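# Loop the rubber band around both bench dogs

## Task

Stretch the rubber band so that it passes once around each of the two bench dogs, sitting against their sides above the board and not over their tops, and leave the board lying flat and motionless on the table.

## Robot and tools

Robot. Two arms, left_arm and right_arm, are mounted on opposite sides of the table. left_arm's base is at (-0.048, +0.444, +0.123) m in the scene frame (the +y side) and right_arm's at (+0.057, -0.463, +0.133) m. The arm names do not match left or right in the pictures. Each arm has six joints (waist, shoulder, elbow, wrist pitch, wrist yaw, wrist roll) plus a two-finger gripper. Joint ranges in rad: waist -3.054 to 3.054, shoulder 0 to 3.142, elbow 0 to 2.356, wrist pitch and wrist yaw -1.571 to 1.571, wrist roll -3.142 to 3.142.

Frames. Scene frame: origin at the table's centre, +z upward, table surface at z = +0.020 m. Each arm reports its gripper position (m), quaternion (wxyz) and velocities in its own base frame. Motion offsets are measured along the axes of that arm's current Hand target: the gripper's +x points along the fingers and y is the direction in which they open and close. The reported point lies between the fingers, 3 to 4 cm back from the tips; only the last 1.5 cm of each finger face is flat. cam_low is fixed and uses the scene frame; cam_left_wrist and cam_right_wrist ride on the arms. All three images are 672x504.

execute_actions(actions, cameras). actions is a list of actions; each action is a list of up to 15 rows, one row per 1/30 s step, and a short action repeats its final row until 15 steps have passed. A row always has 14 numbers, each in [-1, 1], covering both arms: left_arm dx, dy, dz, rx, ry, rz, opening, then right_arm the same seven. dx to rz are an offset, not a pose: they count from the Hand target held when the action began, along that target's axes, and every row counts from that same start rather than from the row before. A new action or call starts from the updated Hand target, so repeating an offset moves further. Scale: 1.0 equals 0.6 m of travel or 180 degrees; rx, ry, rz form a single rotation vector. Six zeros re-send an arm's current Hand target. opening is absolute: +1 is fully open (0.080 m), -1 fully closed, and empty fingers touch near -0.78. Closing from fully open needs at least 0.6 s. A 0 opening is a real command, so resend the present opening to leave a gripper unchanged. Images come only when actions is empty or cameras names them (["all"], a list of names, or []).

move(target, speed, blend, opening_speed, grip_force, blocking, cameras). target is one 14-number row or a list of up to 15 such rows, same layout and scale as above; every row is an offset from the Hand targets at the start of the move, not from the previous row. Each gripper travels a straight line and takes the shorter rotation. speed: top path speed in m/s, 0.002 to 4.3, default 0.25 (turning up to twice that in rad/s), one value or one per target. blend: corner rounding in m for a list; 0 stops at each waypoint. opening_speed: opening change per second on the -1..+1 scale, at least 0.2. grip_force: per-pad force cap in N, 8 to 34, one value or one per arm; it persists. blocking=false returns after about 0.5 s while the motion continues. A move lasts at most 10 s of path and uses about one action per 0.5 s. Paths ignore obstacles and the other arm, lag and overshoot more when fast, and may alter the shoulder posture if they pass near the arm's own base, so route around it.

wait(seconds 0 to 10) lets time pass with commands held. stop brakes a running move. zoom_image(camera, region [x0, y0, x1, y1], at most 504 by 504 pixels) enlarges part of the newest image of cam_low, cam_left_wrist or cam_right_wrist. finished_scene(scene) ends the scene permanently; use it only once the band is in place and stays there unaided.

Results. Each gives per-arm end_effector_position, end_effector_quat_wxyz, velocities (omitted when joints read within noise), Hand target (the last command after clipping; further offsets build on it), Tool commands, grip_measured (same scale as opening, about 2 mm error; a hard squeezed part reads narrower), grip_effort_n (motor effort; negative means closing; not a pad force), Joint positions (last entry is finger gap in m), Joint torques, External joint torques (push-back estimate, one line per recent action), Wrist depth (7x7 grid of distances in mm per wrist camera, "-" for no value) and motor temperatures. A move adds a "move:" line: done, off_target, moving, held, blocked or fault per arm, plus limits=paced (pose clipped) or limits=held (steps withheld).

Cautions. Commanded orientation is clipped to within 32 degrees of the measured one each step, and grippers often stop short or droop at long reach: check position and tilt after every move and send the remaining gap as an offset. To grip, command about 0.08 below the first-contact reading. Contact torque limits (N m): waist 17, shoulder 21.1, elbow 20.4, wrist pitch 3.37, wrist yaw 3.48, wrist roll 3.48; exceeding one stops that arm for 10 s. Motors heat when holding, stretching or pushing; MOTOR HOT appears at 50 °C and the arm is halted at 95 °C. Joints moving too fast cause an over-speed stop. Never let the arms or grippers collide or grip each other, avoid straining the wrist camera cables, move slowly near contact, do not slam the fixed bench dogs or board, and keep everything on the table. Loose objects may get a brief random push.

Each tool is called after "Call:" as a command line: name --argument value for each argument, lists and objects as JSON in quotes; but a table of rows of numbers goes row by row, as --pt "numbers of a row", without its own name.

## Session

Call:
execute_actions --actions '[]'

Scene clock: 0.00 s.
left_arm: end_effector_position=(+0.3835, +0.0248, +0.2373) grip_measured=+1.000 grip_effort_n=n/a end_effector_quat_wxyz=(+0.924, -0.191, +0.037, -0.331) | right_arm: end_effector_position=(+0.1517, +0.3053, +0.1227) grip_measured=+1.000 grip_effort_n=n/a end_effector_quat_wxyz=(+0.674, -0.072, +0.050, +0.734)
Joint positions: left_arm=[0.42 1.569 0.706 0.988 1.093 -0.498 0.08] | right_arm=[0.766 1.529 0.371 0.886 -0.87 -0.234 0.08]
Joint velocities: within noise
Joint torques (N m): no reading
External joint torques (N m): no reading
Motor temperatures (°C): left_arm=[23 29 26 26 29 24] | right_arm=[22 32 26 24 26 29]
Heat: left arm: hottest shoulder 29 °C (+0.0 °C/min); right arm: hottest shoulder 32 °C (+0.0 °C/min).
Wrist depth (mm): cam_left_wrist=[356 362 1602 592 1746 - 1578 / 404 361 1555 - 2630 - 1678 / 1349 368 420 - - - 1869 / 1490 - 429 - 2663 - - / 515 82 692 2394 - 93 - / - 77 - 1853 1991 - - / - 73 373 486 1652 1652 -] | cam_right_wrist=[156 174 - - 1257 1527 - / 166 186 1835 1591 1649 1559 1591 / 172 189 1945 1724 1820 1559 1737 / 166 217 2322 2127 1881 1945 1806 / - 211 1724 1686 1850 1764 1750 / - 94 1379 1371 1363 89 71 / - 273 284 298 300 89 61]
Hand target: left_arm +0.3838, +0.0253, +0.2384; +0.925, -0.187, +0.034, -0.329 | right_arm +0.1515, +0.3056, +0.1243; +0.673, -0.071, +0.047, +0.735
Tool commands: left_gripper/opening=+1.0 right_gripper/opening=+1.0
camera_calibration:
cam_left_wrist: T_world_to_cam=[[-0.616119, -0.702264, 0.356683, 0.177759], [-0.425275, -0.0845687, -0.901105, 0.408749], [0.662978, -0.706876, -0.246551, -0.0995764], [0, 0, 0, 1]] pos_world=[0.349368, 0.0890129, 0.280371]
cam_right_wrist: T_world_to_cam=[[0.99809, 0.0451065, 0.0422108, -0.166636], [0.0594622, -0.516181, -0.854413, 0.281115], [-0.0167512, 0.855291, -0.517877, -0.109828], [0, 0, 0, 1]] pos_world=[0.147763, 0.246558, 0.190345]

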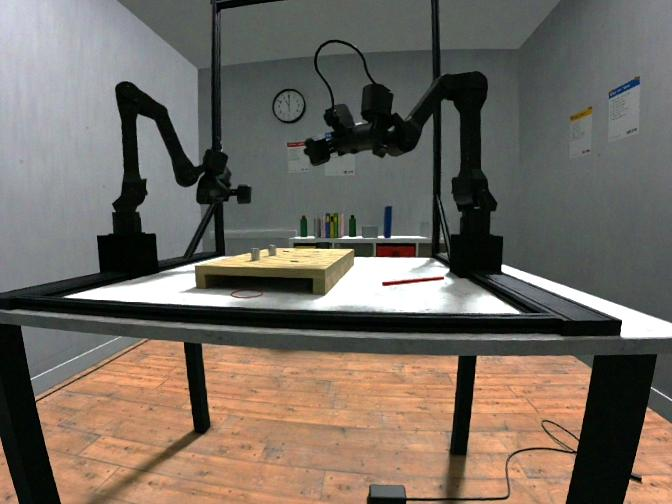

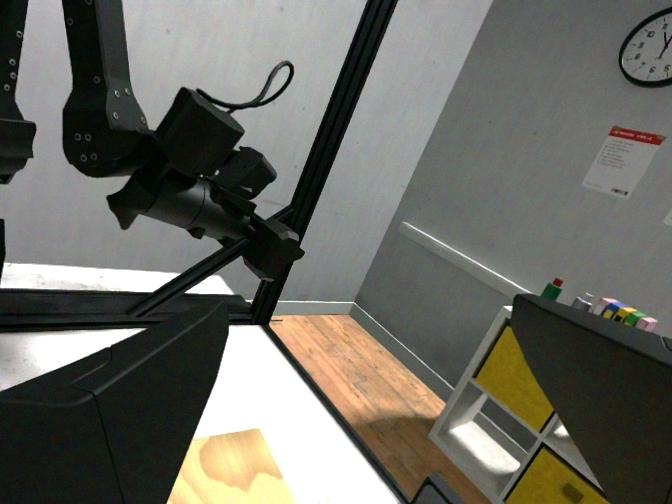

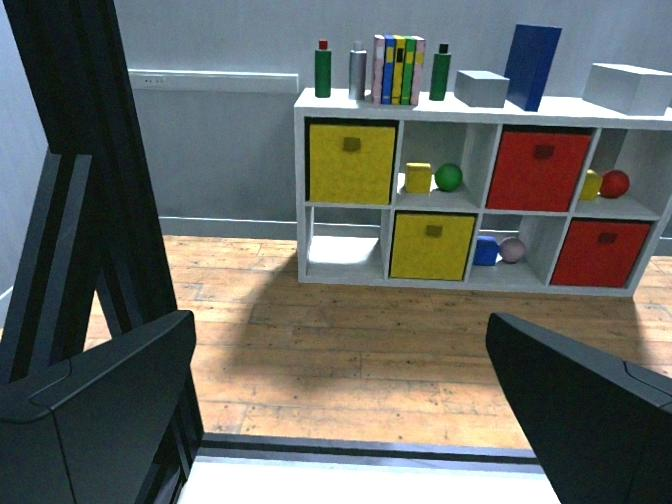

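Call:
move --target '[-0.479,0.184,0.086,0.181,0.158,0.184,0.1,-0.649,-0.291,-0.092,0.505,0.297,-0.419,-0.3]' --cameras '["all"]' --speed 0.35

Scene clock: 20.50 s.
left_arm: end_effector_position=(+0.2335, +0.2961, +0.2284) grip_measured=+0.104 grip_effort_n=-15.1 end_effector_quat_wxyz=(+0.958, +0.171, +0.214, -0.088) | right_arm: end_effector_position=(+0.3567, -0.0701, +0.1406) grip_measured=-0.297 grip_effort_n=-15.1 end_effector_quat_wxyz=(+0.700, +0.095, +0.701, -0.097)
Joint positions: left_arm=[1.262 1.677 1.402 -0.905 1.075 1.461 0.04] | right_arm=[-0.193 1.925 1.716 -1.362 0.003 0.079 0.022]
Joint torques (N m): left_arm=[0.12 -6.22 8.43 0.36 0.46 0.21] | right_arm=[0.09 -8.65 7.19 -0.14 0.04 0.16]
External joint torques (N m): left_arm=[0.07 0.91 2.14 -0.43 -0.1 0.22] | right_arm=[0.09 -0.29 1.46 -0.5 0.04 0.16]
Heat: left arm: hottest shoulder 32 °C (+8.8 °C/min); right arm: hottest shoulder 33 °C (+2.9 °C/min).
Wrist depth (mm): cam_left_wrist=[1366 - - 323 313 - 685 / - 1578 - 789 732 - 498 / - 2197 1920 592 499 471 430 / 1920 1955 1691 - 440 405 374 / 1691 1705 1490 - 105 355 344 / - - 64 - - 71 - / - - - 356 - 71 -] | cam_right_wrist=[220 220 222 226 274 274 276 / 233 234 236 240 286 292 289 / 244 251 251 256 308 313 308 / 265 269 269 274 322 335 335 / 284 287 285 349 351 364 360 / - - - 375 81 381 390 / - - - 411 - - -]
Hand target: left_arm +0.2349, +0.2995, +0.2282; +0.957, +0.175, +0.213, -0.089 | right_arm +0.3604, -0.0702, +0.1396; +0.700, +0.098, +0.700, -0.098
Off the commanded pose: left_arm 0.004 m, 1 deg | right_arm 0.004 m, 0 deg.
move: done
camera_calibration:
cam_left_wrist: T_world_to_cam=[[-0.266627, -0.916591, -0.297946, 0.410443], [-0.646691, 0.399356, -0.649851, 0.210873], [0.714634, 0.0194114, -0.69923, 0.06575], [0, 0, 0, 1]] pos_world=[0.198818, 0.290718, 0.3053]
cam_right_wrist: T_world_to_cam=[[-0.257515, -0.9651, 0.0476279, 0.0213088], [-0.895035, 0.256815, 0.364636, 0.313692], [-0.364141, 0.0512705, -0.929931, 0.34939], [0, 0, 0, 1]] pos_world=[0.41348, -0.077909, 0.209511]

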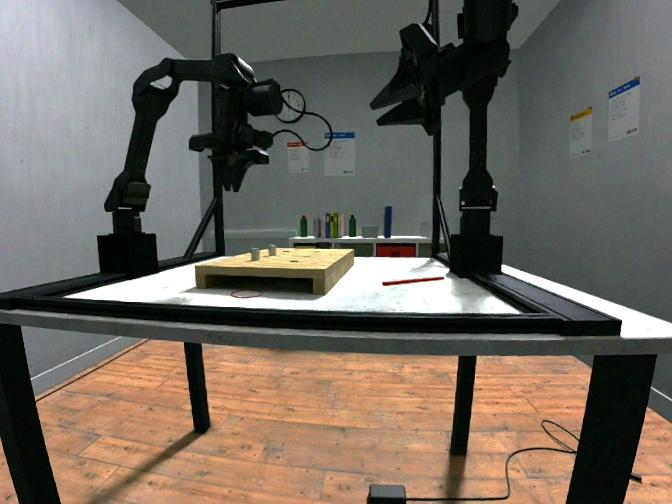

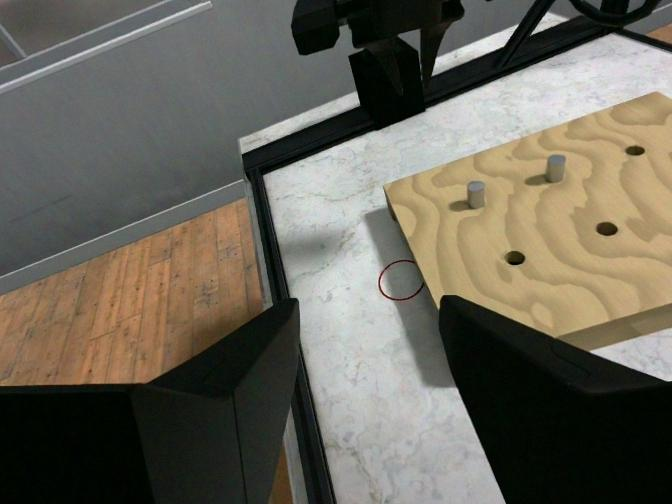

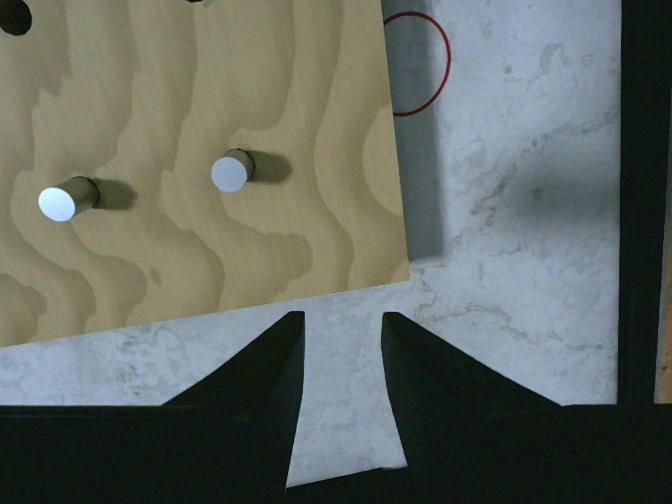

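Call:
move --pt "0 0 0 0 0 0 0.1 0.06 -0.144 0.138 0 0 0 -0.3" --pt "0 0 0 0 0 0 0.1 0.283 -0.144 0.138 0 0 0 -0.3" --cameras '["cam_right_wrist","cam_left_wrist"]' --blend 0.03

Scene clock: 29.93 s.
left_arm: end_effector_position=(+0.2335, +0.2961, +0.2284) grip_measured=+0.104 grip_effort_n=-15.6 end_effector_quat_wxyz=(+0.958, +0.171, +0.214, -0.088) | right_arm: end_effector_position=(+0.4174, -0.1777, -0.0245) grip_measured=-0.297 grip_effort_n=-15.1 end_effector_quat_wxyz=(+0.702, +0.098, +0.697, -0.103)
Joint positions: left_arm=[1.262 1.677 1.402 -0.905 1.075 1.461 0.04] | right_arm=[-0.401 2.403 1.809 -0.968 0.005 -0.116 0.022]
Joint torques (N m): left_arm=[-0.13 -6.32 8.42 0.35 0.43 0.15] | right_arm=[0.13 -12.19 4.4 0.41 -0.03 -0.1]
External joint torques (N m): left_arm=[-0.13 0.78 2.19 -0.42 -0.12 0.17] | right_arm=[0.19 -1.09 -1.03 0.05 -0.02 -0.1]
Heat: left arm: hottest shoulder 32 °C (+6.0 °C/min); right arm: hottest shoulder 34 °C (+4.0 °C/min).
Wrist depth (mm): cam_left_wrist=[1127 1652 266 261 - 717 769 / - 1678 286 275 - - 498 / 1776 1732 290 275 485 468 431 / 1821 1853 1691 324 416 405 374 / 1776 1614 1490 462 102 355 345 / - - 64 409 - 71 - / - - - - - 71 -] | cam_right_wrist=[115 116 117 117 120 119 120 / - 123 124 126 126 127 128 / - 131 134 133 134 136 135 / - 138 141 142 144 145 149 / - 147 149 151 152 156 158 / - 100 - 163 81 164 167 / - - - 180 - - -]
Hand target: left_arm +0.2349, +0.2995, +0.2282; +0.957, +0.175, +0.213, -0.089 | right_arm +0.4165, -0.1761, -0.0301; +0.700, +0.098, +0.700, -0.098
Off the commanded pose: left_arm 0.004 m, 1 deg | right_arm 0.006 m, 1 deg.
move: done
camera_calibration:
cam_left_wrist: T_world_to_cam=[[-0.266627, -0.916591, -0.297946, 0.410443], [-0.646691, 0.399356, -0.649851, 0.210873], [0.714634, 0.0194114, -0.69923, 0.06575], [0, 0, 0, 1]] pos_world=[0.198818, 0.290718, 0.3053]
cam_right_wrist: T_world_to_cam=[[-0.270858, -0.961317, 0.0500651, -0.0528017], [-0.894319, 0.27054, 0.356373, 0.45778], [-0.356131, 0.0517521, -0.933002, 0.220276], [0, 0, 0, 1]] pos_world=[0.473546, -0.186007, 0.045021]
Images, in order (width x height): cam_left_wrist 672x504, cam_right_wrist 672x504.

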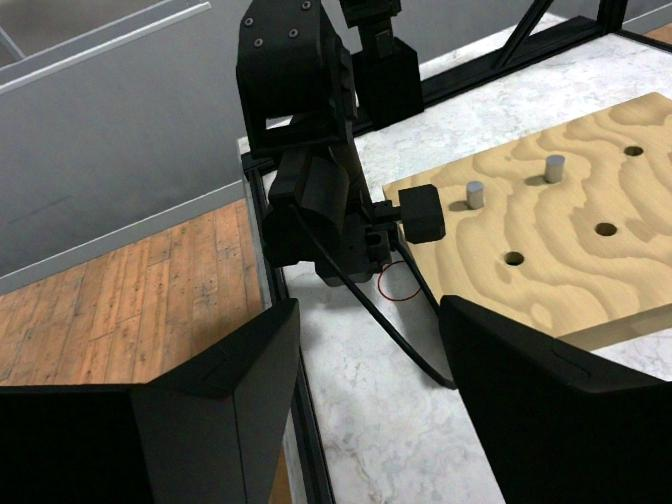

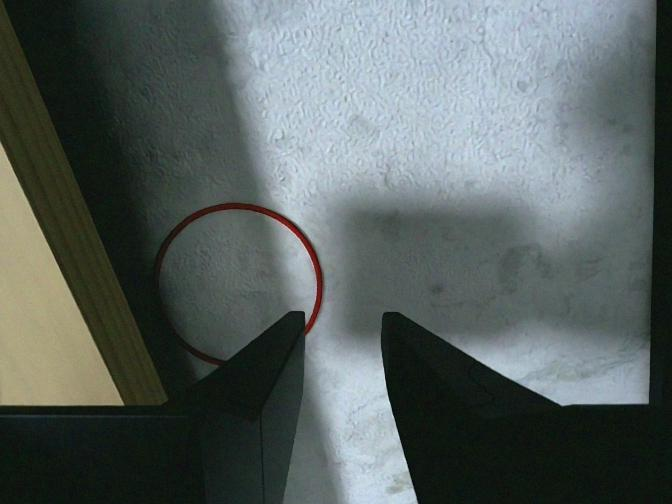

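Call:
move --pt "0 0 0 0 0 0 0.1 0.048 0.0087 -0.005 0 0 0 -0.3" --cameras '["cam_right_wrist"]' --speed 0.1

Call:
zoom_image --camera "cam_right_wrist" --region '[250, 240, 430, 400]'

Scene clock: 34.40 s.
left_arm: end_effector_position=(+0.2335, +0.2961, +0.2284) grip_measured=+0.104 grip_effort_n=-15.6 end_effector_quat_wxyz=(+0.958, +0.171, +0.214, -0.088) | right_arm: end_effector_position=(+0.4178, -0.1730, -0.0503) grip_measured=-0.297 grip_effort_n=-15.1 end_effector_quat_wxyz=(+0.706, +0.094, +0.695, -0.100)
Joint positions: left_arm=[1.262 1.677 1.402 -0.905 1.075 1.461 0.04] | right_arm=[-0.391 2.433 1.753 -0.875 0.005 -0.116 0.022]
Joint torques (N m): left_arm=[-0.16 -6.19 8.36 0.36 0.45 0.19] | right_arm=[0.24 -11.6 3.74 0.43 0.03 0.12]
External joint torques (N m): left_arm=[-0.12 0.93 2.06 -0.43 -0.11 0.2] | right_arm=[0.33 -0.62 -1.47 0.07 0.03 0.12]
Motor temperatures (°C): left_arm=[23 32 31 27 29 24] | right_arm=[22 36 29 26 26 29]
Heat: left arm: hottest shoulder 32 °C (+5.2 °C/min); right arm: hottest shoulder 36 °C (+7.0 °C/min).
Wrist depth (mm): cam_left_wrist=[1639 - - 284 742 687 703 / 1533 1614 291 283 - - 494 / 1886 1853 2110 292 507 473 433 / 1902 1920 1732 296 406 400 372 / 1761 1639 1500 272 105 354 345 / - - 64 - - 71 - / - - - 343 - 71 -] | cam_right_wrist=[- 94 94 96 97 97 98 / - 99 101 102 102 103 104 / 105 106 107 109 109 110 110 / 112 113 116 115 116 119 119 / - 121 121 122 122 127 128 / - 126 - 133 81 132 135 / - - - 144 - - -]
Hand target: left_arm +0.2349, +0.2995, +0.2282; +0.957, +0.175, +0.213, -0.089 | right_arm +0.4150, -0.1702, -0.0588; +0.700, +0.098, +0.700, -0.098
Off the commanded pose: left_arm 0.004 m, 1 deg | right_arm 0.009 m, 1 deg.
move: off_target (right_arm)
camera_calibration:
cam_right_wrist: T_world_to_cam=[[-0.261704, -0.963795, 0.0510955, -0.0510293], [-0.89947, 0.262748, 0.349166, 0.466482], [-0.34995, 0.0454193, -0.935667, 0.192272], [0, 0, 0, 1]] pos_world=[0.473518, -0.180482, 0.0196301]
Images, in order (width x height): cam_right_wrist 672x504.

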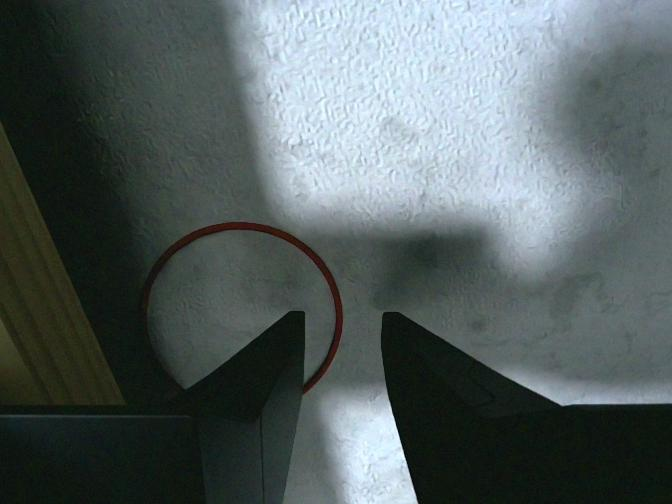

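Scaled by 2.800 from the camera's 672x504 image, which has a finer 960x720 frame.

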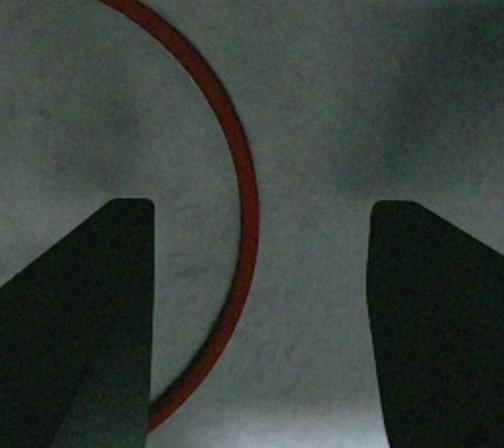

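Call:
move --target '[0,0,0,0,0,0,0.1,0.031,0,-0.007,0,0,0,-0.3]' --cameras '["cam_right_wrist"]' --speed 0.05

Call:
zoom_image --camera "cam_right_wrist" --region '[250, 240, 430, 400]'

Scene clock: 37.67 s.
left_arm: end_effector_position=(+0.2335, +0.2961, +0.2284) grip_measured=+0.104 grip_effort_n=-15.6 end_effector_quat_wxyz=(+0.958, +0.171, +0.214, -0.088) | right_arm: end_effector_position=(+0.4176, -0.1727, -0.0622) grip_measured=-0.297 grip_effort_n=-15.1 end_effector_quat_wxyz=(+0.711, +0.093, +0.690, -0.101)
Joint positions: left_arm=[1.262 1.677 1.402 -0.905 1.075 1.461 0.04] | right_arm=[-0.391 2.442 1.717 -0.815 0.003 -0.116 0.022]
Joint torques (N m): left_arm=[-0.03 -6.24 8.34 0.33 0.46 0.2] | right_arm=[0.1 -10.11 2.88 0.81 -0.01 0.1]
External joint torques (N m): left_arm=[-0.04 0.87 2.04 -0.46 -0.09 0.21] | right_arm=[0.19 0.98 -2.32 0.42 -0.01 0.1]
Heat: left arm: hottest shoulder 33 °C (+6.4 °C/min); right arm: hottest shoulder 37 °C (+8.0 °C/min).
Wrist depth (mm): cam_left_wrist=[- - - 296 - 703 737 / - - 298 289 703 - 492 / - 2110 1791 304 504 470 434 / 2110 1937 1761 303 413 407 376 / 1806 1691 - 442 105 357 344 / - - 64 407 - 71 - / - - - 369 - 71 -] | cam_right_wrist=[- 86 87 88 89 90 90 / - 91 92 94 94 95 96 / - 98 99 99 99 100 101 / - 103 104 105 108 107 109 / 109 111 110 112 111 115 116 / - - - 119 81 120 123 / - - - 131 - - -]
Hand target: left_arm +0.2349, +0.2995, +0.2282; +0.957, +0.175, +0.213, -0.089 | right_arm +0.4110, -0.1691, -0.0774; +0.701, +0.098, +0.700, -0.098
Off the commanded pose: left_arm 0.004 m, 1 deg | right_arm 0.017 m, 2 deg.
move: off_target (right_arm)
camera_calibration:
cam_right_wrist: T_world_to_cam=[[-0.262355, -0.963603, 0.0513746, -0.0498263], [-0.904383, 0.264102, 0.335175, 0.471864], [-0.336543, 0.0414725, -0.940754, 0.174376], [0, 0, 0, 1]] pos_world=[0.472359, -0.179865, 0.00844741]
Images, in order (width x height): cam_right_wrist 672x504.

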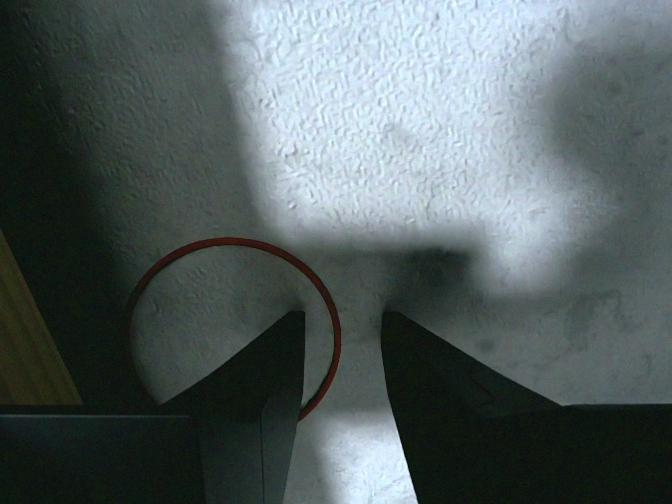

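Scaled by 2.800 from the camera's 672x504 image, which has a finer 960x720 frame.

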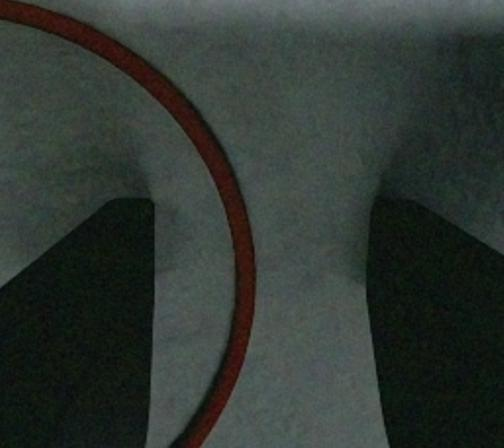

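Call:
move --pt "0 0 0 0 0 0 0.1 0.008 0.002 -0.003 0 0 0 -0.3" --pt "0 0 0 0 0 0 0.1 0.006 0.002 -0.003 0 0 0 -1" --cameras '["cam_right_wrist"]' --speed 0.05 --opening_speed 0.8

Call:
zoom_image --camera "cam_right_wrist" --region '[250, 240, 430, 400]'

Scene clock: 42.83 s.
left_arm: end_effector_position=(+0.2335, +0.2961, +0.2284) grip_measured=+0.104 grip_effort_n=-15.6 end_effector_quat_wxyz=(+0.958, +0.171, +0.214, -0.088) | right_arm: end_effector_position=(+0.4182, -0.1714, -0.0641) grip_measured=-0.756 grip_effort_n=-83.5 end_effector_quat_wxyz=(+0.714, +0.093, +0.687, -0.099)
Joint positions: left_arm=[1.262 1.677 1.402 -0.905 1.075 1.461 0.04] | right_arm=[-0.39 2.441 1.706 -0.798 -0.001 -0.117 0.001]
Joint torques (N m): left_arm=[-0.06 -6.23 8.42 0.34 0.48 0.17] | right_arm=[0.2 -9.97 2.53 0.82 -0.02 0.14]
External joint torques (N m): left_arm=[-0.06 0.86 2.16 -0.44 -0.08 0.19] | right_arm=[0.2 0.95 -2.58 0.43 -0.01 0.14]
Heat: left arm: hottest shoulder 33 °C (+5.6 °C/min); right arm: hottest shoulder 38 °C (+8.4 °C/min).
Wrist depth (mm): cam_left_wrist=[- - - 295 1732 740 1902 / - - 1718 289 717 - 499 / 1821 - 1761 304 506 464 430 / 2010 1886 1732 297 412 403 374 / 1718 1806 1490 438 260 357 347 / - - 64 408 - 71 - / - - - 356 - 71 -] | cam_right_wrist=[- 88 88 89 90 91 91 / - 92 93 94 94 95 96 / - 98 100 99 100 101 101 / 103 103 103 105 108 107 108 / - 111 112 110 112 115 115 / - 116 - 74 75 121 122 / - - - - - - -]
Hand target: left_arm +0.2349, +0.2995, +0.2282; +0.957, +0.175, +0.213, -0.089 | right_arm +0.4097, -0.1675, -0.0809; +0.701, +0.098, +0.700, -0.098
Off the commanded pose: left_arm 0.004 m, 1 deg | right_arm 0.019 m, 2 deg.
move: off_target (right_arm); target 2's new opening was sent with right_arm's hand 0.019 m and 2 deg from that target
camera_calibration:
cam_right_wrist: T_world_to_cam=[[-0.259667, -0.964515, 0.047783, -0.049895], [-0.907939, 0.260692, 0.328157, 0.473168], [-0.328969, 0.0418274, -0.943414, 0.169539], [0, 0, 0, 1]] pos_world=[0.472425, -0.178567, 0.00705665]
Images, in order (width x height): cam_right_wrist 672x504.

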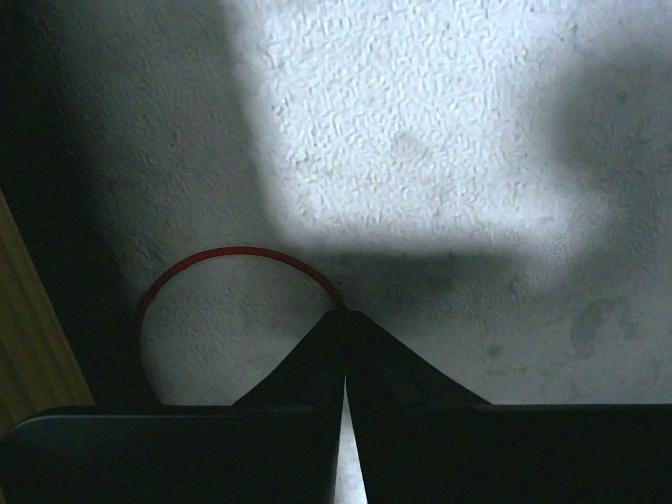

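Scaled by 2.800 from the camera's 672x504 image, which has a finer 960x720 frame.

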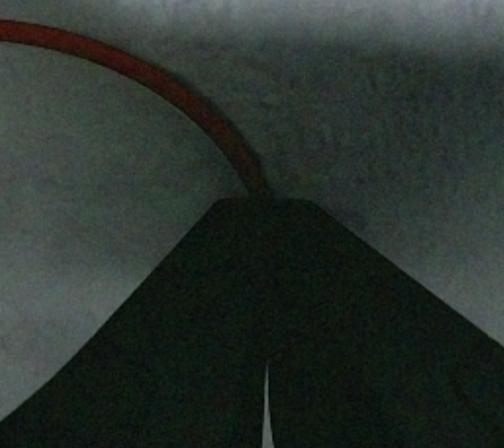

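Call:
move --pt "0 0 0 0 0 0 0.1 -0.05 -0.04 0 0 0 0 -1" --pt "0 0 0 0 0 0 0.1 -0.3 0 0 0 0 0 -1" --pt "0 0 0 0 0 0 0.1 -0.3 0.295 -0.119 -0.061 0 0 -1" --cameras '["all"]' --speed 0.17 --blend 0.03

Call:
zoom_image --camera "cam_left_wrist" --region '[420, 60, 672, 260]'

Scene clock: 56.17 s.
left_arm: end_effector_position=(+0.2335, +0.2961, +0.2284) grip_measured=+0.104 grip_effort_n=-15.1 end_effector_quat_wxyz=(+0.958, +0.171, +0.214, -0.088) | right_arm: end_effector_position=(+0.3906, +0.0226, +0.0962) grip_measured=-0.756 grip_effort_n=-83.5 end_effector_quat_wxyz=(+0.703, +0.026, +0.710, -0.029)
Joint positions: left_arm=[1.262 1.677 1.402 -0.905 1.075 1.461 0.04] | right_arm=[0.059 2.053 1.722 -1.25 0.003 0.137 0.001]
Joint torques (N m): left_arm=[-0.12 -6.2 8.49 0.36 0.47 0.17] | right_arm=[-0.01 -13.15 4 0.41 0.04 0.17]
External joint torques (N m): left_arm=[-0.07 0.9 2.22 -0.42 -0.09 0.18] | right_arm=[0.01 -3.83 -1.72 0.09 0.04 0.17]
Motor temperatures (°C): left_arm=[23 33 33 26 29 24] | right_arm=[22 41 28 25 26 29]
Heat: left arm: hottest shoulder 33 °C (+4.3 °C/min); right arm: hottest shoulder 41 °C (+9.6 °C/min).
Wrist depth (mm): cam_left_wrist=[1366 - - 1555 326 281 623 / - - - 735 662 386 507 / - 3180 737 - 498 468 429 / 2507 1869 1678 - 439 405 374 / 1776 1665 1533 - 101 358 345 / - - 64 400 - 71 - / - - - 356 355 71 -] | cam_right_wrist=[178 179 182 183 186 187 230 / 189 190 193 195 197 199 249 / 202 203 204 208 210 213 269 / 216 218 221 224 227 229 290 / 233 236 236 234 244 251 313 / 308 310 - 74 75 332 335 / - - - - - - -]
Hand target: left_arm +0.2349, +0.2995, +0.2282; +0.957, +0.175, +0.213, -0.089 | right_arm +0.3894, +0.0224, +0.0989; +0.707, +0.030, +0.706, -0.030
Off the commanded pose: left_arm 0.004 m, 1 deg | right_arm 0.003 m, 1 deg.
move: done; blend cut to 0.019 m at target 1
camera_calibration:
cam_left_wrist: T_world_to_cam=[[-0.266627, -0.916591, -0.297946, 0.410443], [-0.646691, 0.399356, -0.649851, 0.210873], [0.714634, 0.0194114, -0.69923, 0.06575], [0, 0, 0, 1]] pos_world=[0.198818, 0.290718, 0.3053]
cam_right_wrist: T_world_to_cam=[[-0.0666219, -0.996579, 0.0489158, 0.047676], [-0.924213, 0.0801111, 0.373379, 0.350896], [-0.37602, -0.0203334, -0.926388, 0.321623], [0, 0, 0, 1]] pos_world=[0.448416, 0.0259419, 0.164598]

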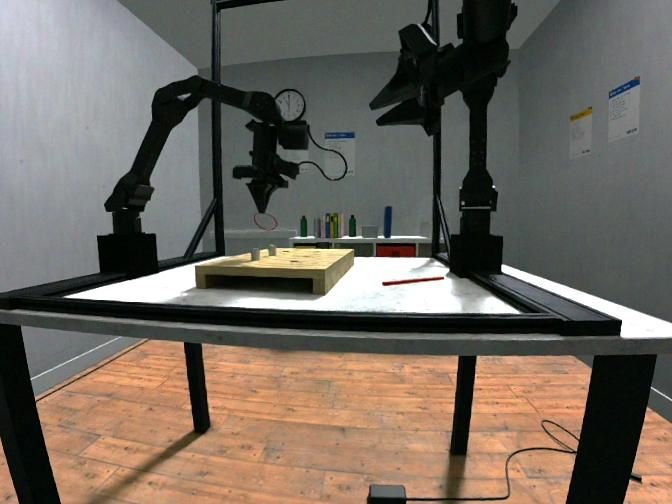

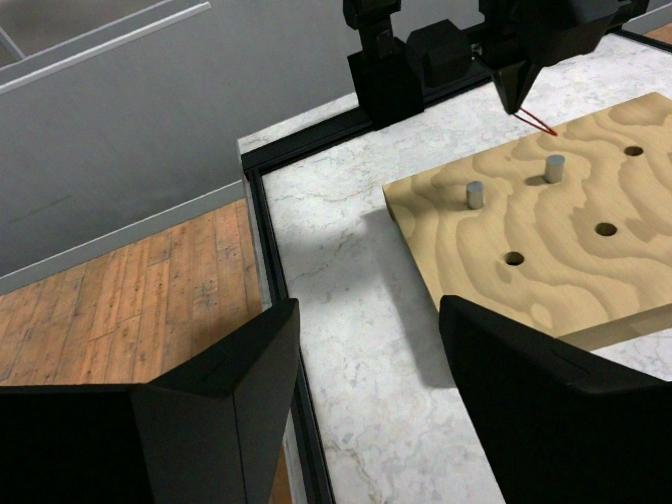

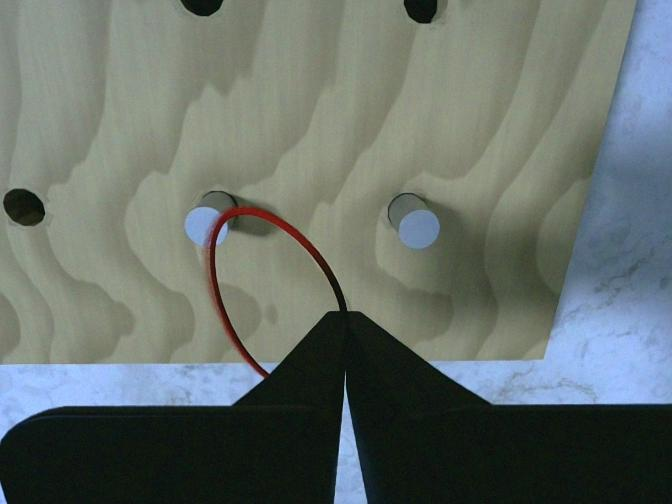

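Scaled by 2.000 from the camera's 672x504 image, which has a finer 960x720 frame.

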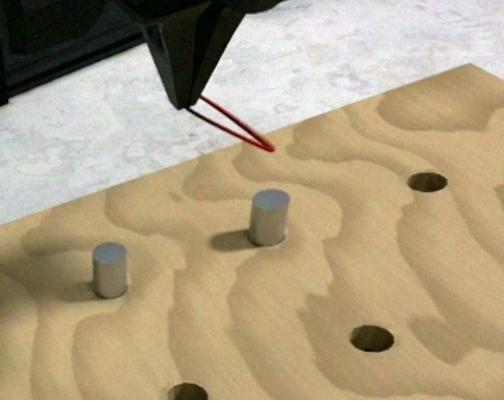

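Call:
move --pt "0 0 0 0 0 0 0.1 0 0.058 0.004 0 0 0 -1" --pt "0 0 0 0 0 0 0.1 0.058 0.058 0.004 0 0 0 -1" --cameras '["all"]' --speed 0.12 --blend 0.01

Call:
zoom_image --camera "cam_left_wrist" --region '[420, 60, 672, 260]'

Call:
zoom_image --camera "cam_low" --region '[190, 200, 350, 300]'

Scene clock: 64.80 s.
left_arm: end_effector_position=(+0.2335, +0.2961, +0.2284) grip_measured=+0.104 grip_effort_n=-15.6 end_effector_quat_wxyz=(+0.958, +0.171, +0.214, -0.088) | right_arm: end_effector_position=(+0.3962, +0.0575, +0.0708) grip_measured=-0.756 grip_effort_n=-83.5 end_effector_quat_wxyz=(+0.712, +0.027, +0.702, -0.027)
Joint positions: left_arm=[1.262 1.677 1.402 -0.905 1.075 1.461 0.04] | right_arm=[0.145 2.082 1.663 -1.138 0.003 0.222 0.001]
Joint torques (N m): left_arm=[-0.09 -6.21 8.32 0.32 0.47 0.18] | right_arm=[-0.06 -10.22 4.24 0.44 0.03 0.15]
External joint torques (N m): left_arm=[-0.05 0.88 2.06 -0.45 -0.09 0.19] | right_arm=[-0.07 -0.79 -1.41 0.08 0.03 0.15]
Motor temperatures (°C): left_arm=[23 33 34 26 29 24] | right_arm=[22 46 29 25 26 29]
Heat: left arm: hottest elbow 34 °C (+8.0 °C/min); right arm: hottest shoulder 46 °C (+14.0 °C/min). Heating fast: the right arm's shoulder motor: a push or a pull is the cause, and it goes on while you think. Ease it with your next call, before anything else.
Wrist depth (mm): cam_left_wrist=[1440 - - 652 646 325 276 / - 1578 - 842 683 388 490 / - 1837 - - 501 468 431 / 1937 1886 1732 565 446 406 375 / 1761 1665 - 488 101 355 350 / - - 64 386 - 71 - / - - - 359 343 71 -] | cam_right_wrist=[157 158 161 162 164 166 167 / 167 168 170 171 173 175 176 / 177 179 180 182 185 187 189 / 191 190 192 194 197 194 202 / 202 204 205 203 211 215 221 / 214 215 - 74 75 229 235 / - - - - - - -]
Hand target: left_arm +0.2349, +0.2995, +0.2282; +0.957, +0.175, +0.213, -0.089 | right_arm +0.3948, +0.0569, +0.0642; +0.707, +0.030, +0.706, -0.030
Off the commanded pose: left_arm 0.004 m, 1 deg | right_arm 0.007 m, 1 deg.
move: done
camera_calibration:
cam_left_wrist: T_world_to_cam=[[-0.266627, -0.916591, -0.297946, 0.410443], [-0.646691, 0.399356, -0.649851, 0.210873], [0.714634, 0.0194114, -0.69923, 0.06575], [0, 0, 0, 1]] pos_world=[0.198818, 0.290718, 0.3053]
cam_right_wrist: T_world_to_cam=[[-0.0659379, -0.996825, 0.0446414, 0.0840938], [-0.933305, 0.0774389, 0.350635, 0.368228], [-0.352978, -0.018544, -0.935448, 0.292371], [0, 0, 0, 1]] pos_world=[0.452414, 0.0607334, 0.14063]

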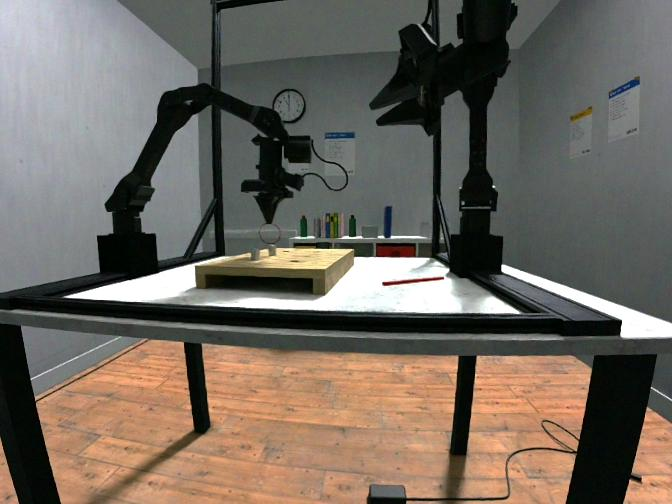

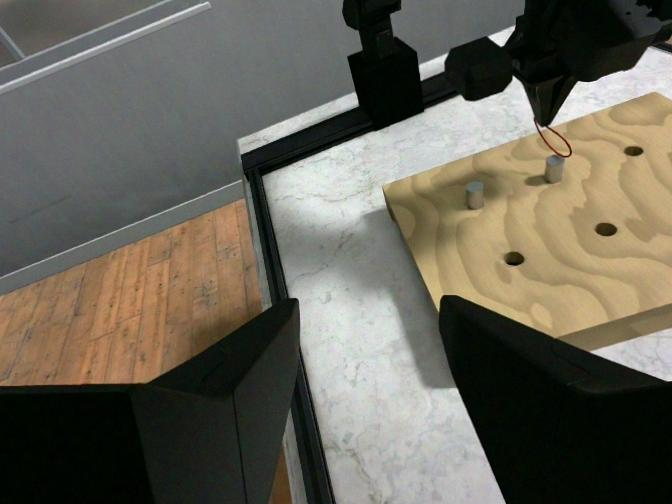

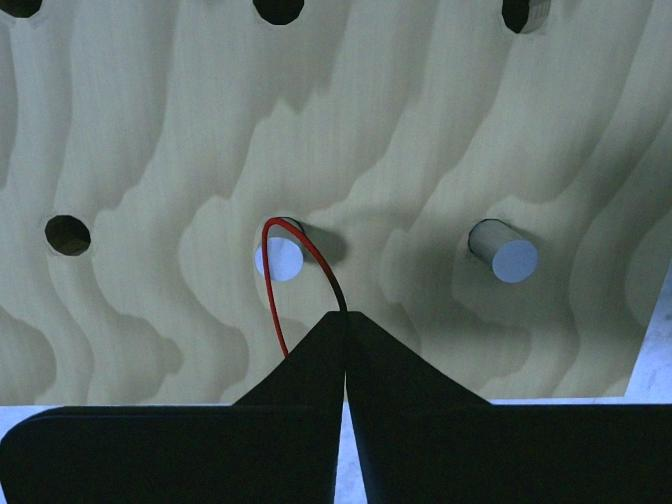

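Scaled by 2.000 from the camera's 672x504 image, which has a finer 960x720 frame.

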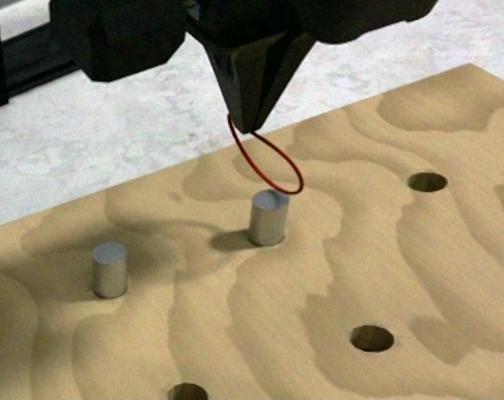

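Scaled by 3.150 from the camera's 672x504 image, which has a finer 960x720 frame.

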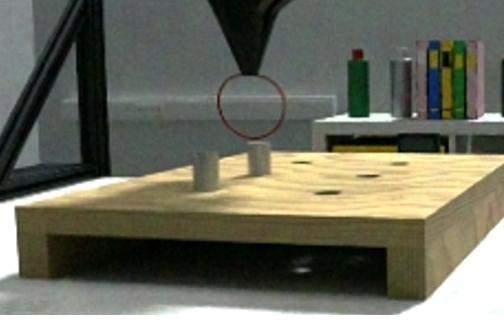

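Call:
move --pt "0 0 0 0 0 0 0.1 -0.008 0.038 0.006 0 0 0 -1" --pt "0 0 0 0 0 0 0.1 0.062 0.038 0.006 0 0 0 -1" --cameras '["all"]' --speed 0.1

Call:
zoom_image --camera "cam_left_wrist" --region '[420, 60, 672, 260]'

Call:
zoom_image --camera "cam_low" --region '[190, 200, 350, 300]'

Scene clock: 71.40 s.
left_arm: end_effector_position=(+0.2335, +0.2961, +0.2284) grip_measured=+0.104 grip_effort_n=-15.6 end_effector_quat_wxyz=(+0.958, +0.171, +0.214, -0.088) | right_arm: end_effector_position=(+0.4023, +0.0805, +0.0341) grip_measured=-0.756 grip_effort_n=-83.5 end_effector_quat_wxyz=(+0.711, +0.030, +0.702, -0.026)
Joint positions: left_arm=[1.262 1.677 1.402 -0.905 1.075 1.461 0.04] | right_arm=[0.196 2.153 1.625 -1.028 -0.003 0.275 0.001]
Joint torques (N m): left_arm=[-0.08 -6.32 8.32 0.36 0.45 0.19] | right_arm=[-0.03 -10.45 3.99 0.43 0.06 0.15]
External joint torques (N m): left_arm=[-0.07 0.73 2.06 -0.43 -0.11 0.2] | right_arm=[0.01 -0.67 -1.58 0.05 0.06 0.15]
Heat: left arm: hottest elbow 34 °C (+7.1 °C/min); right arm: hottest shoulder 46 °C (+13.1 °C/min).
Wrist depth (mm): cam_left_wrist=[- - 1555 1544 670 685 304 / - - 1602 742 722 359 392 / 1567 1920 839 - 498 467 430 / 1920 1886 1746 - 450 405 373 / 1746 1614 1500 435 105 354 349 / - - 64 - - 71 - / - - - 359 - 71 -] | cam_right_wrist=[125 126 127 129 130 130 133 / 132 134 134 136 138 139 140 / 140 142 143 145 148 148 150 / 157 151 153 152 156 158 158 / 163 162 163 131 167 170 174 / 170 172 - 74 75 181 184 / - - - - - - -]
Hand target: left_arm +0.2349, +0.2995, +0.2282; +0.957, +0.175, +0.213, -0.089 | right_arm +0.4003, +0.0793, +0.0269; +0.707, +0.030, +0.706, -0.030
Off the commanded pose: left_arm 0.004 m, 1 deg | right_arm 0.008 m, 1 deg.
move: done
camera_calibration:
cam_left_wrist: T_world_to_cam=[[-0.266627, -0.916591, -0.297946, 0.410443], [-0.646691, 0.399356, -0.649851, 0.210873], [0.714634, 0.0194114, -0.69923, 0.06575], [0, 0, 0, 1]] pos_world=[0.198818, 0.290718, 0.3053]
cam_right_wrist: T_world_to_cam=[[-0.0684262, -0.996943, 0.0377094, 0.110303], [-0.933046, 0.0773303, 0.351348, 0.384874], [-0.35319, -0.0111432, -0.935485, 0.260095], [0, 0, 0, 1]] pos_world=[0.458515, 0.0831016, 0.10393]

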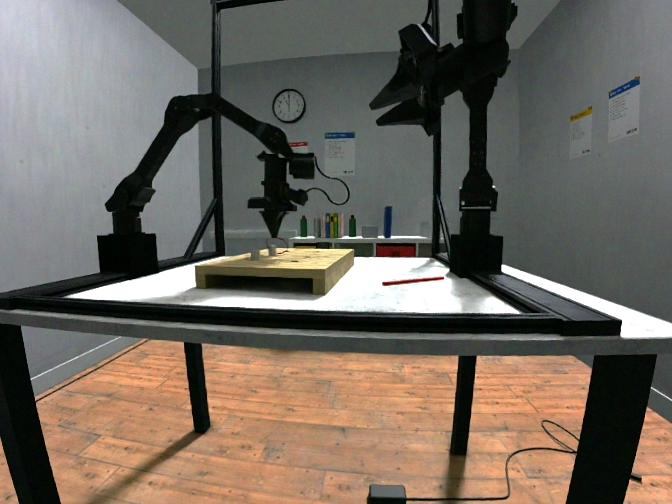

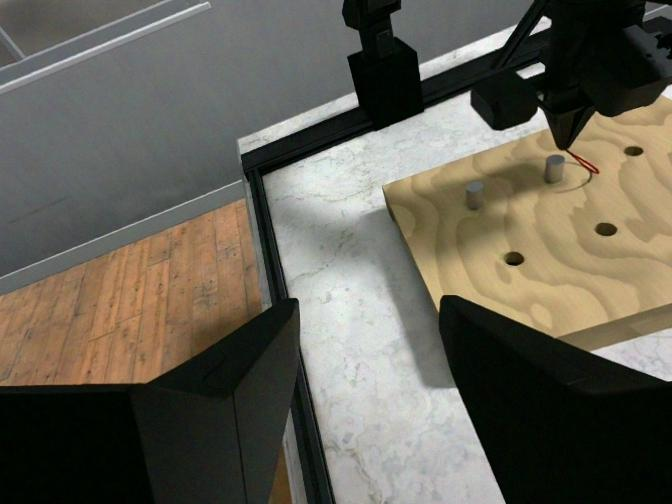

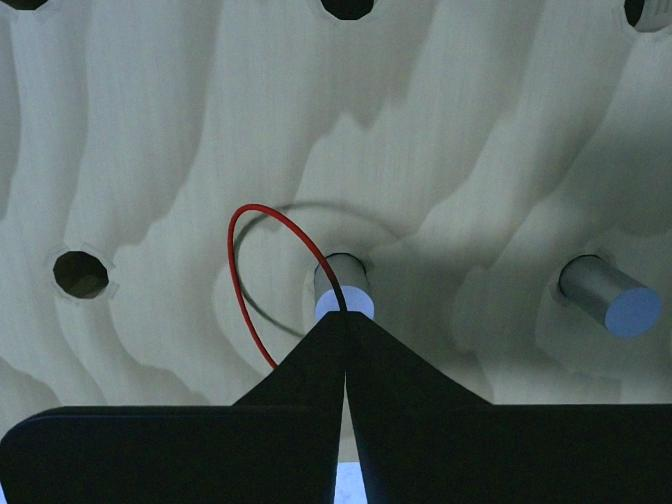

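Scaled by 2.000 from the camera's 672x504 image, which has a finer 960x720 frame.

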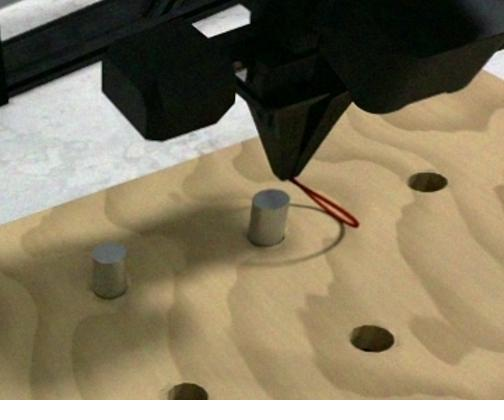

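Scaled by 3.150 from the camera's 672x504 image, which has a finer 960x720 frame.

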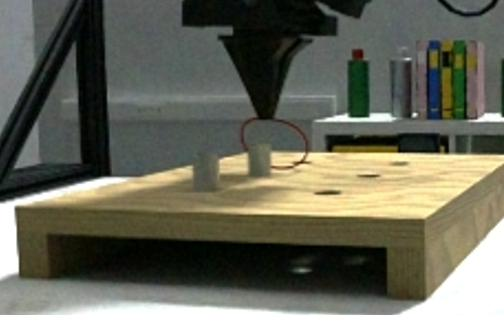

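Call:
move --pt "0 0 0 0 0 0 0.1 0.003 0 -0.009 0 0 0 -1" --pt "0 0 0 0 0 0 0.1 0.003 -0.083 -0.009 0 0 0 -1" --cameras '["all"]' --speed 0.08

Call:
zoom_image --camera "cam_left_wrist" --region '[420, 60, 672, 260]'

Call:
zoom_image --camera "cam_low" --region '[190, 200, 350, 300]'

Scene clock: 79.47 s.
left_arm: end_effector_position=(+0.2335, +0.2961, +0.2284) grip_measured=+0.104 grip_effort_n=-15.6 end_effector_quat_wxyz=(+0.958, +0.171, +0.214, -0.088) | right_arm: end_effector_position=(+0.3913, +0.0297, +0.0221) grip_measured=-0.756 grip_effort_n=-83.5 end_effector_quat_wxyz=(+0.702, +0.030, +0.710, -0.035)
Joint positions: left_arm=[1.262 1.677 1.402 -0.905 1.075 1.461 0.04] | right_arm=[0.077 2.124 1.528 -0.987 0.005 0.169 0.001]
Joint torques (N m): left_arm=[-0.09 -6.33 8.4 0.36 0.47 0.17] | right_arm=[0.01 -13.38 3.79 0.38 0.01 -0.09]
External joint torques (N m): left_arm=[-0.1 0.75 2.15 -0.42 -0.09 0.18] | right_arm=[-0.03 -3.97 -1.61 0.04 0 -0.09]
Heat: left arm: hottest elbow 34 °C (+6.1 °C/min); right arm: hottest shoulder 48 °C (+15.1 °C/min).
Wrist depth (mm): cam_left_wrist=[- 1480 - 672 1639 318 250 / - - 1614 1806 660 323 473 / - 1837 - - 501 462 430 / 2029 1902 1718 - 445 404 378 / 1746 1678 1533 452 104 354 349 / - - 64 399 - 71 - / - - - 373 - 71 -] | cam_right_wrist=[114 115 116 117 118 119 120 / 121 121 123 124 126 127 129 / 129 130 131 133 134 136 138 / 138 136 138 143 143 144 148 / 148 147 150 150 156 159 161 / 158 159 - 74 75 169 173 / - - - - - - -]
Hand target: left_arm +0.2349, +0.2995, +0.2282; +0.957, +0.175, +0.213, -0.089 | right_arm +0.3907, +0.0302, +0.0251; +0.707, +0.030, +0.706, -0.030
Off the commanded pose: left_arm 0.004 m, 1 deg | right_arm 0.003 m, 1 deg.
move: done
camera_calibration:
cam_left_wrist: T_world_to_cam=[[-0.266627, -0.916591, -0.297946, 0.410443], [-0.646691, 0.399356, -0.649851, 0.210873], [0.714634, 0.0194114, -0.69923, 0.06575], [0, 0, 0, 1]] pos_world=[0.198818, 0.290718, 0.3053]
cam_right_wrist: T_world_to_cam=[[-0.0804309, -0.995462, 0.0508579, 0.0636219], [-0.922758, 0.0936554, 0.373826, 0.377766], [-0.376893, -0.0168624, -0.926103, 0.253699], [0, 0, 0, 1]] pos_world=[0.449321, 0.0322314, 0.0904971]

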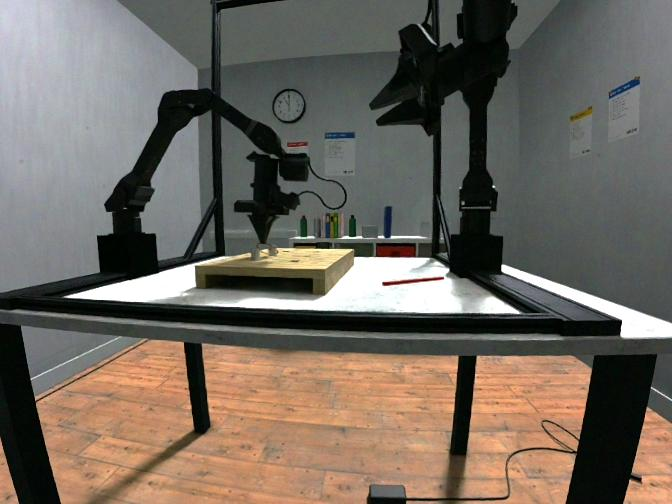

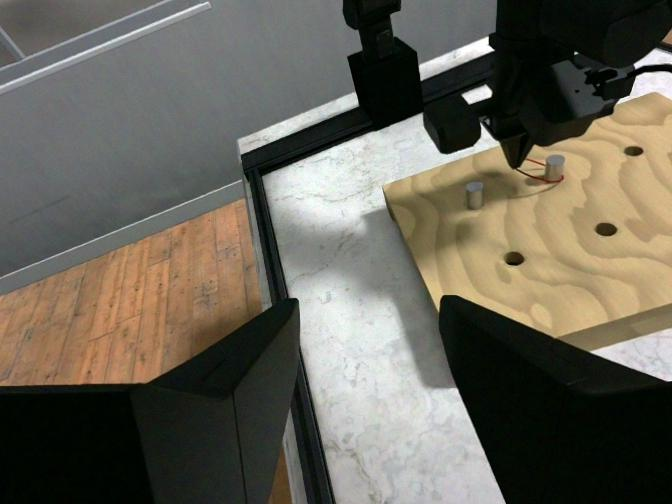

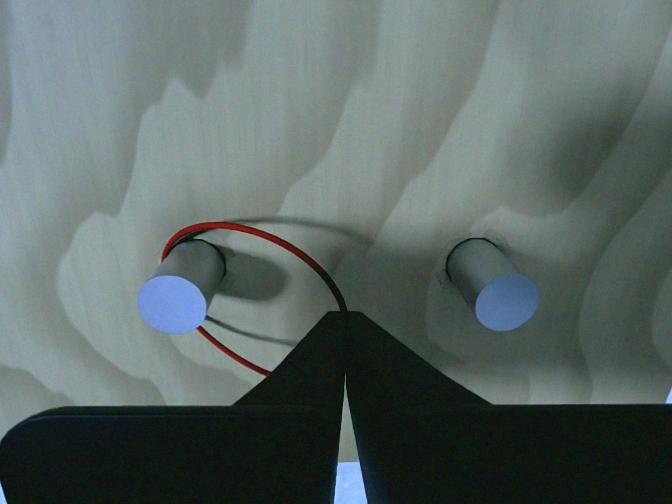

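Scaled by 2.000 from the camera's 672x504 image, which has a finer 960x720 frame.

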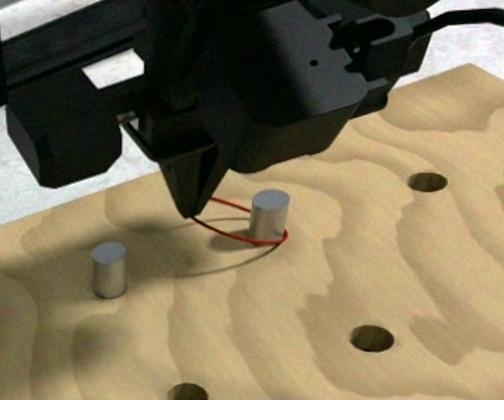

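Scaled by 3.150 from the camera's 672x504 image, which has a finer 960x720 frame.

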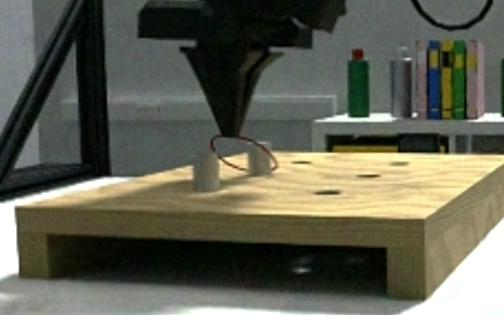

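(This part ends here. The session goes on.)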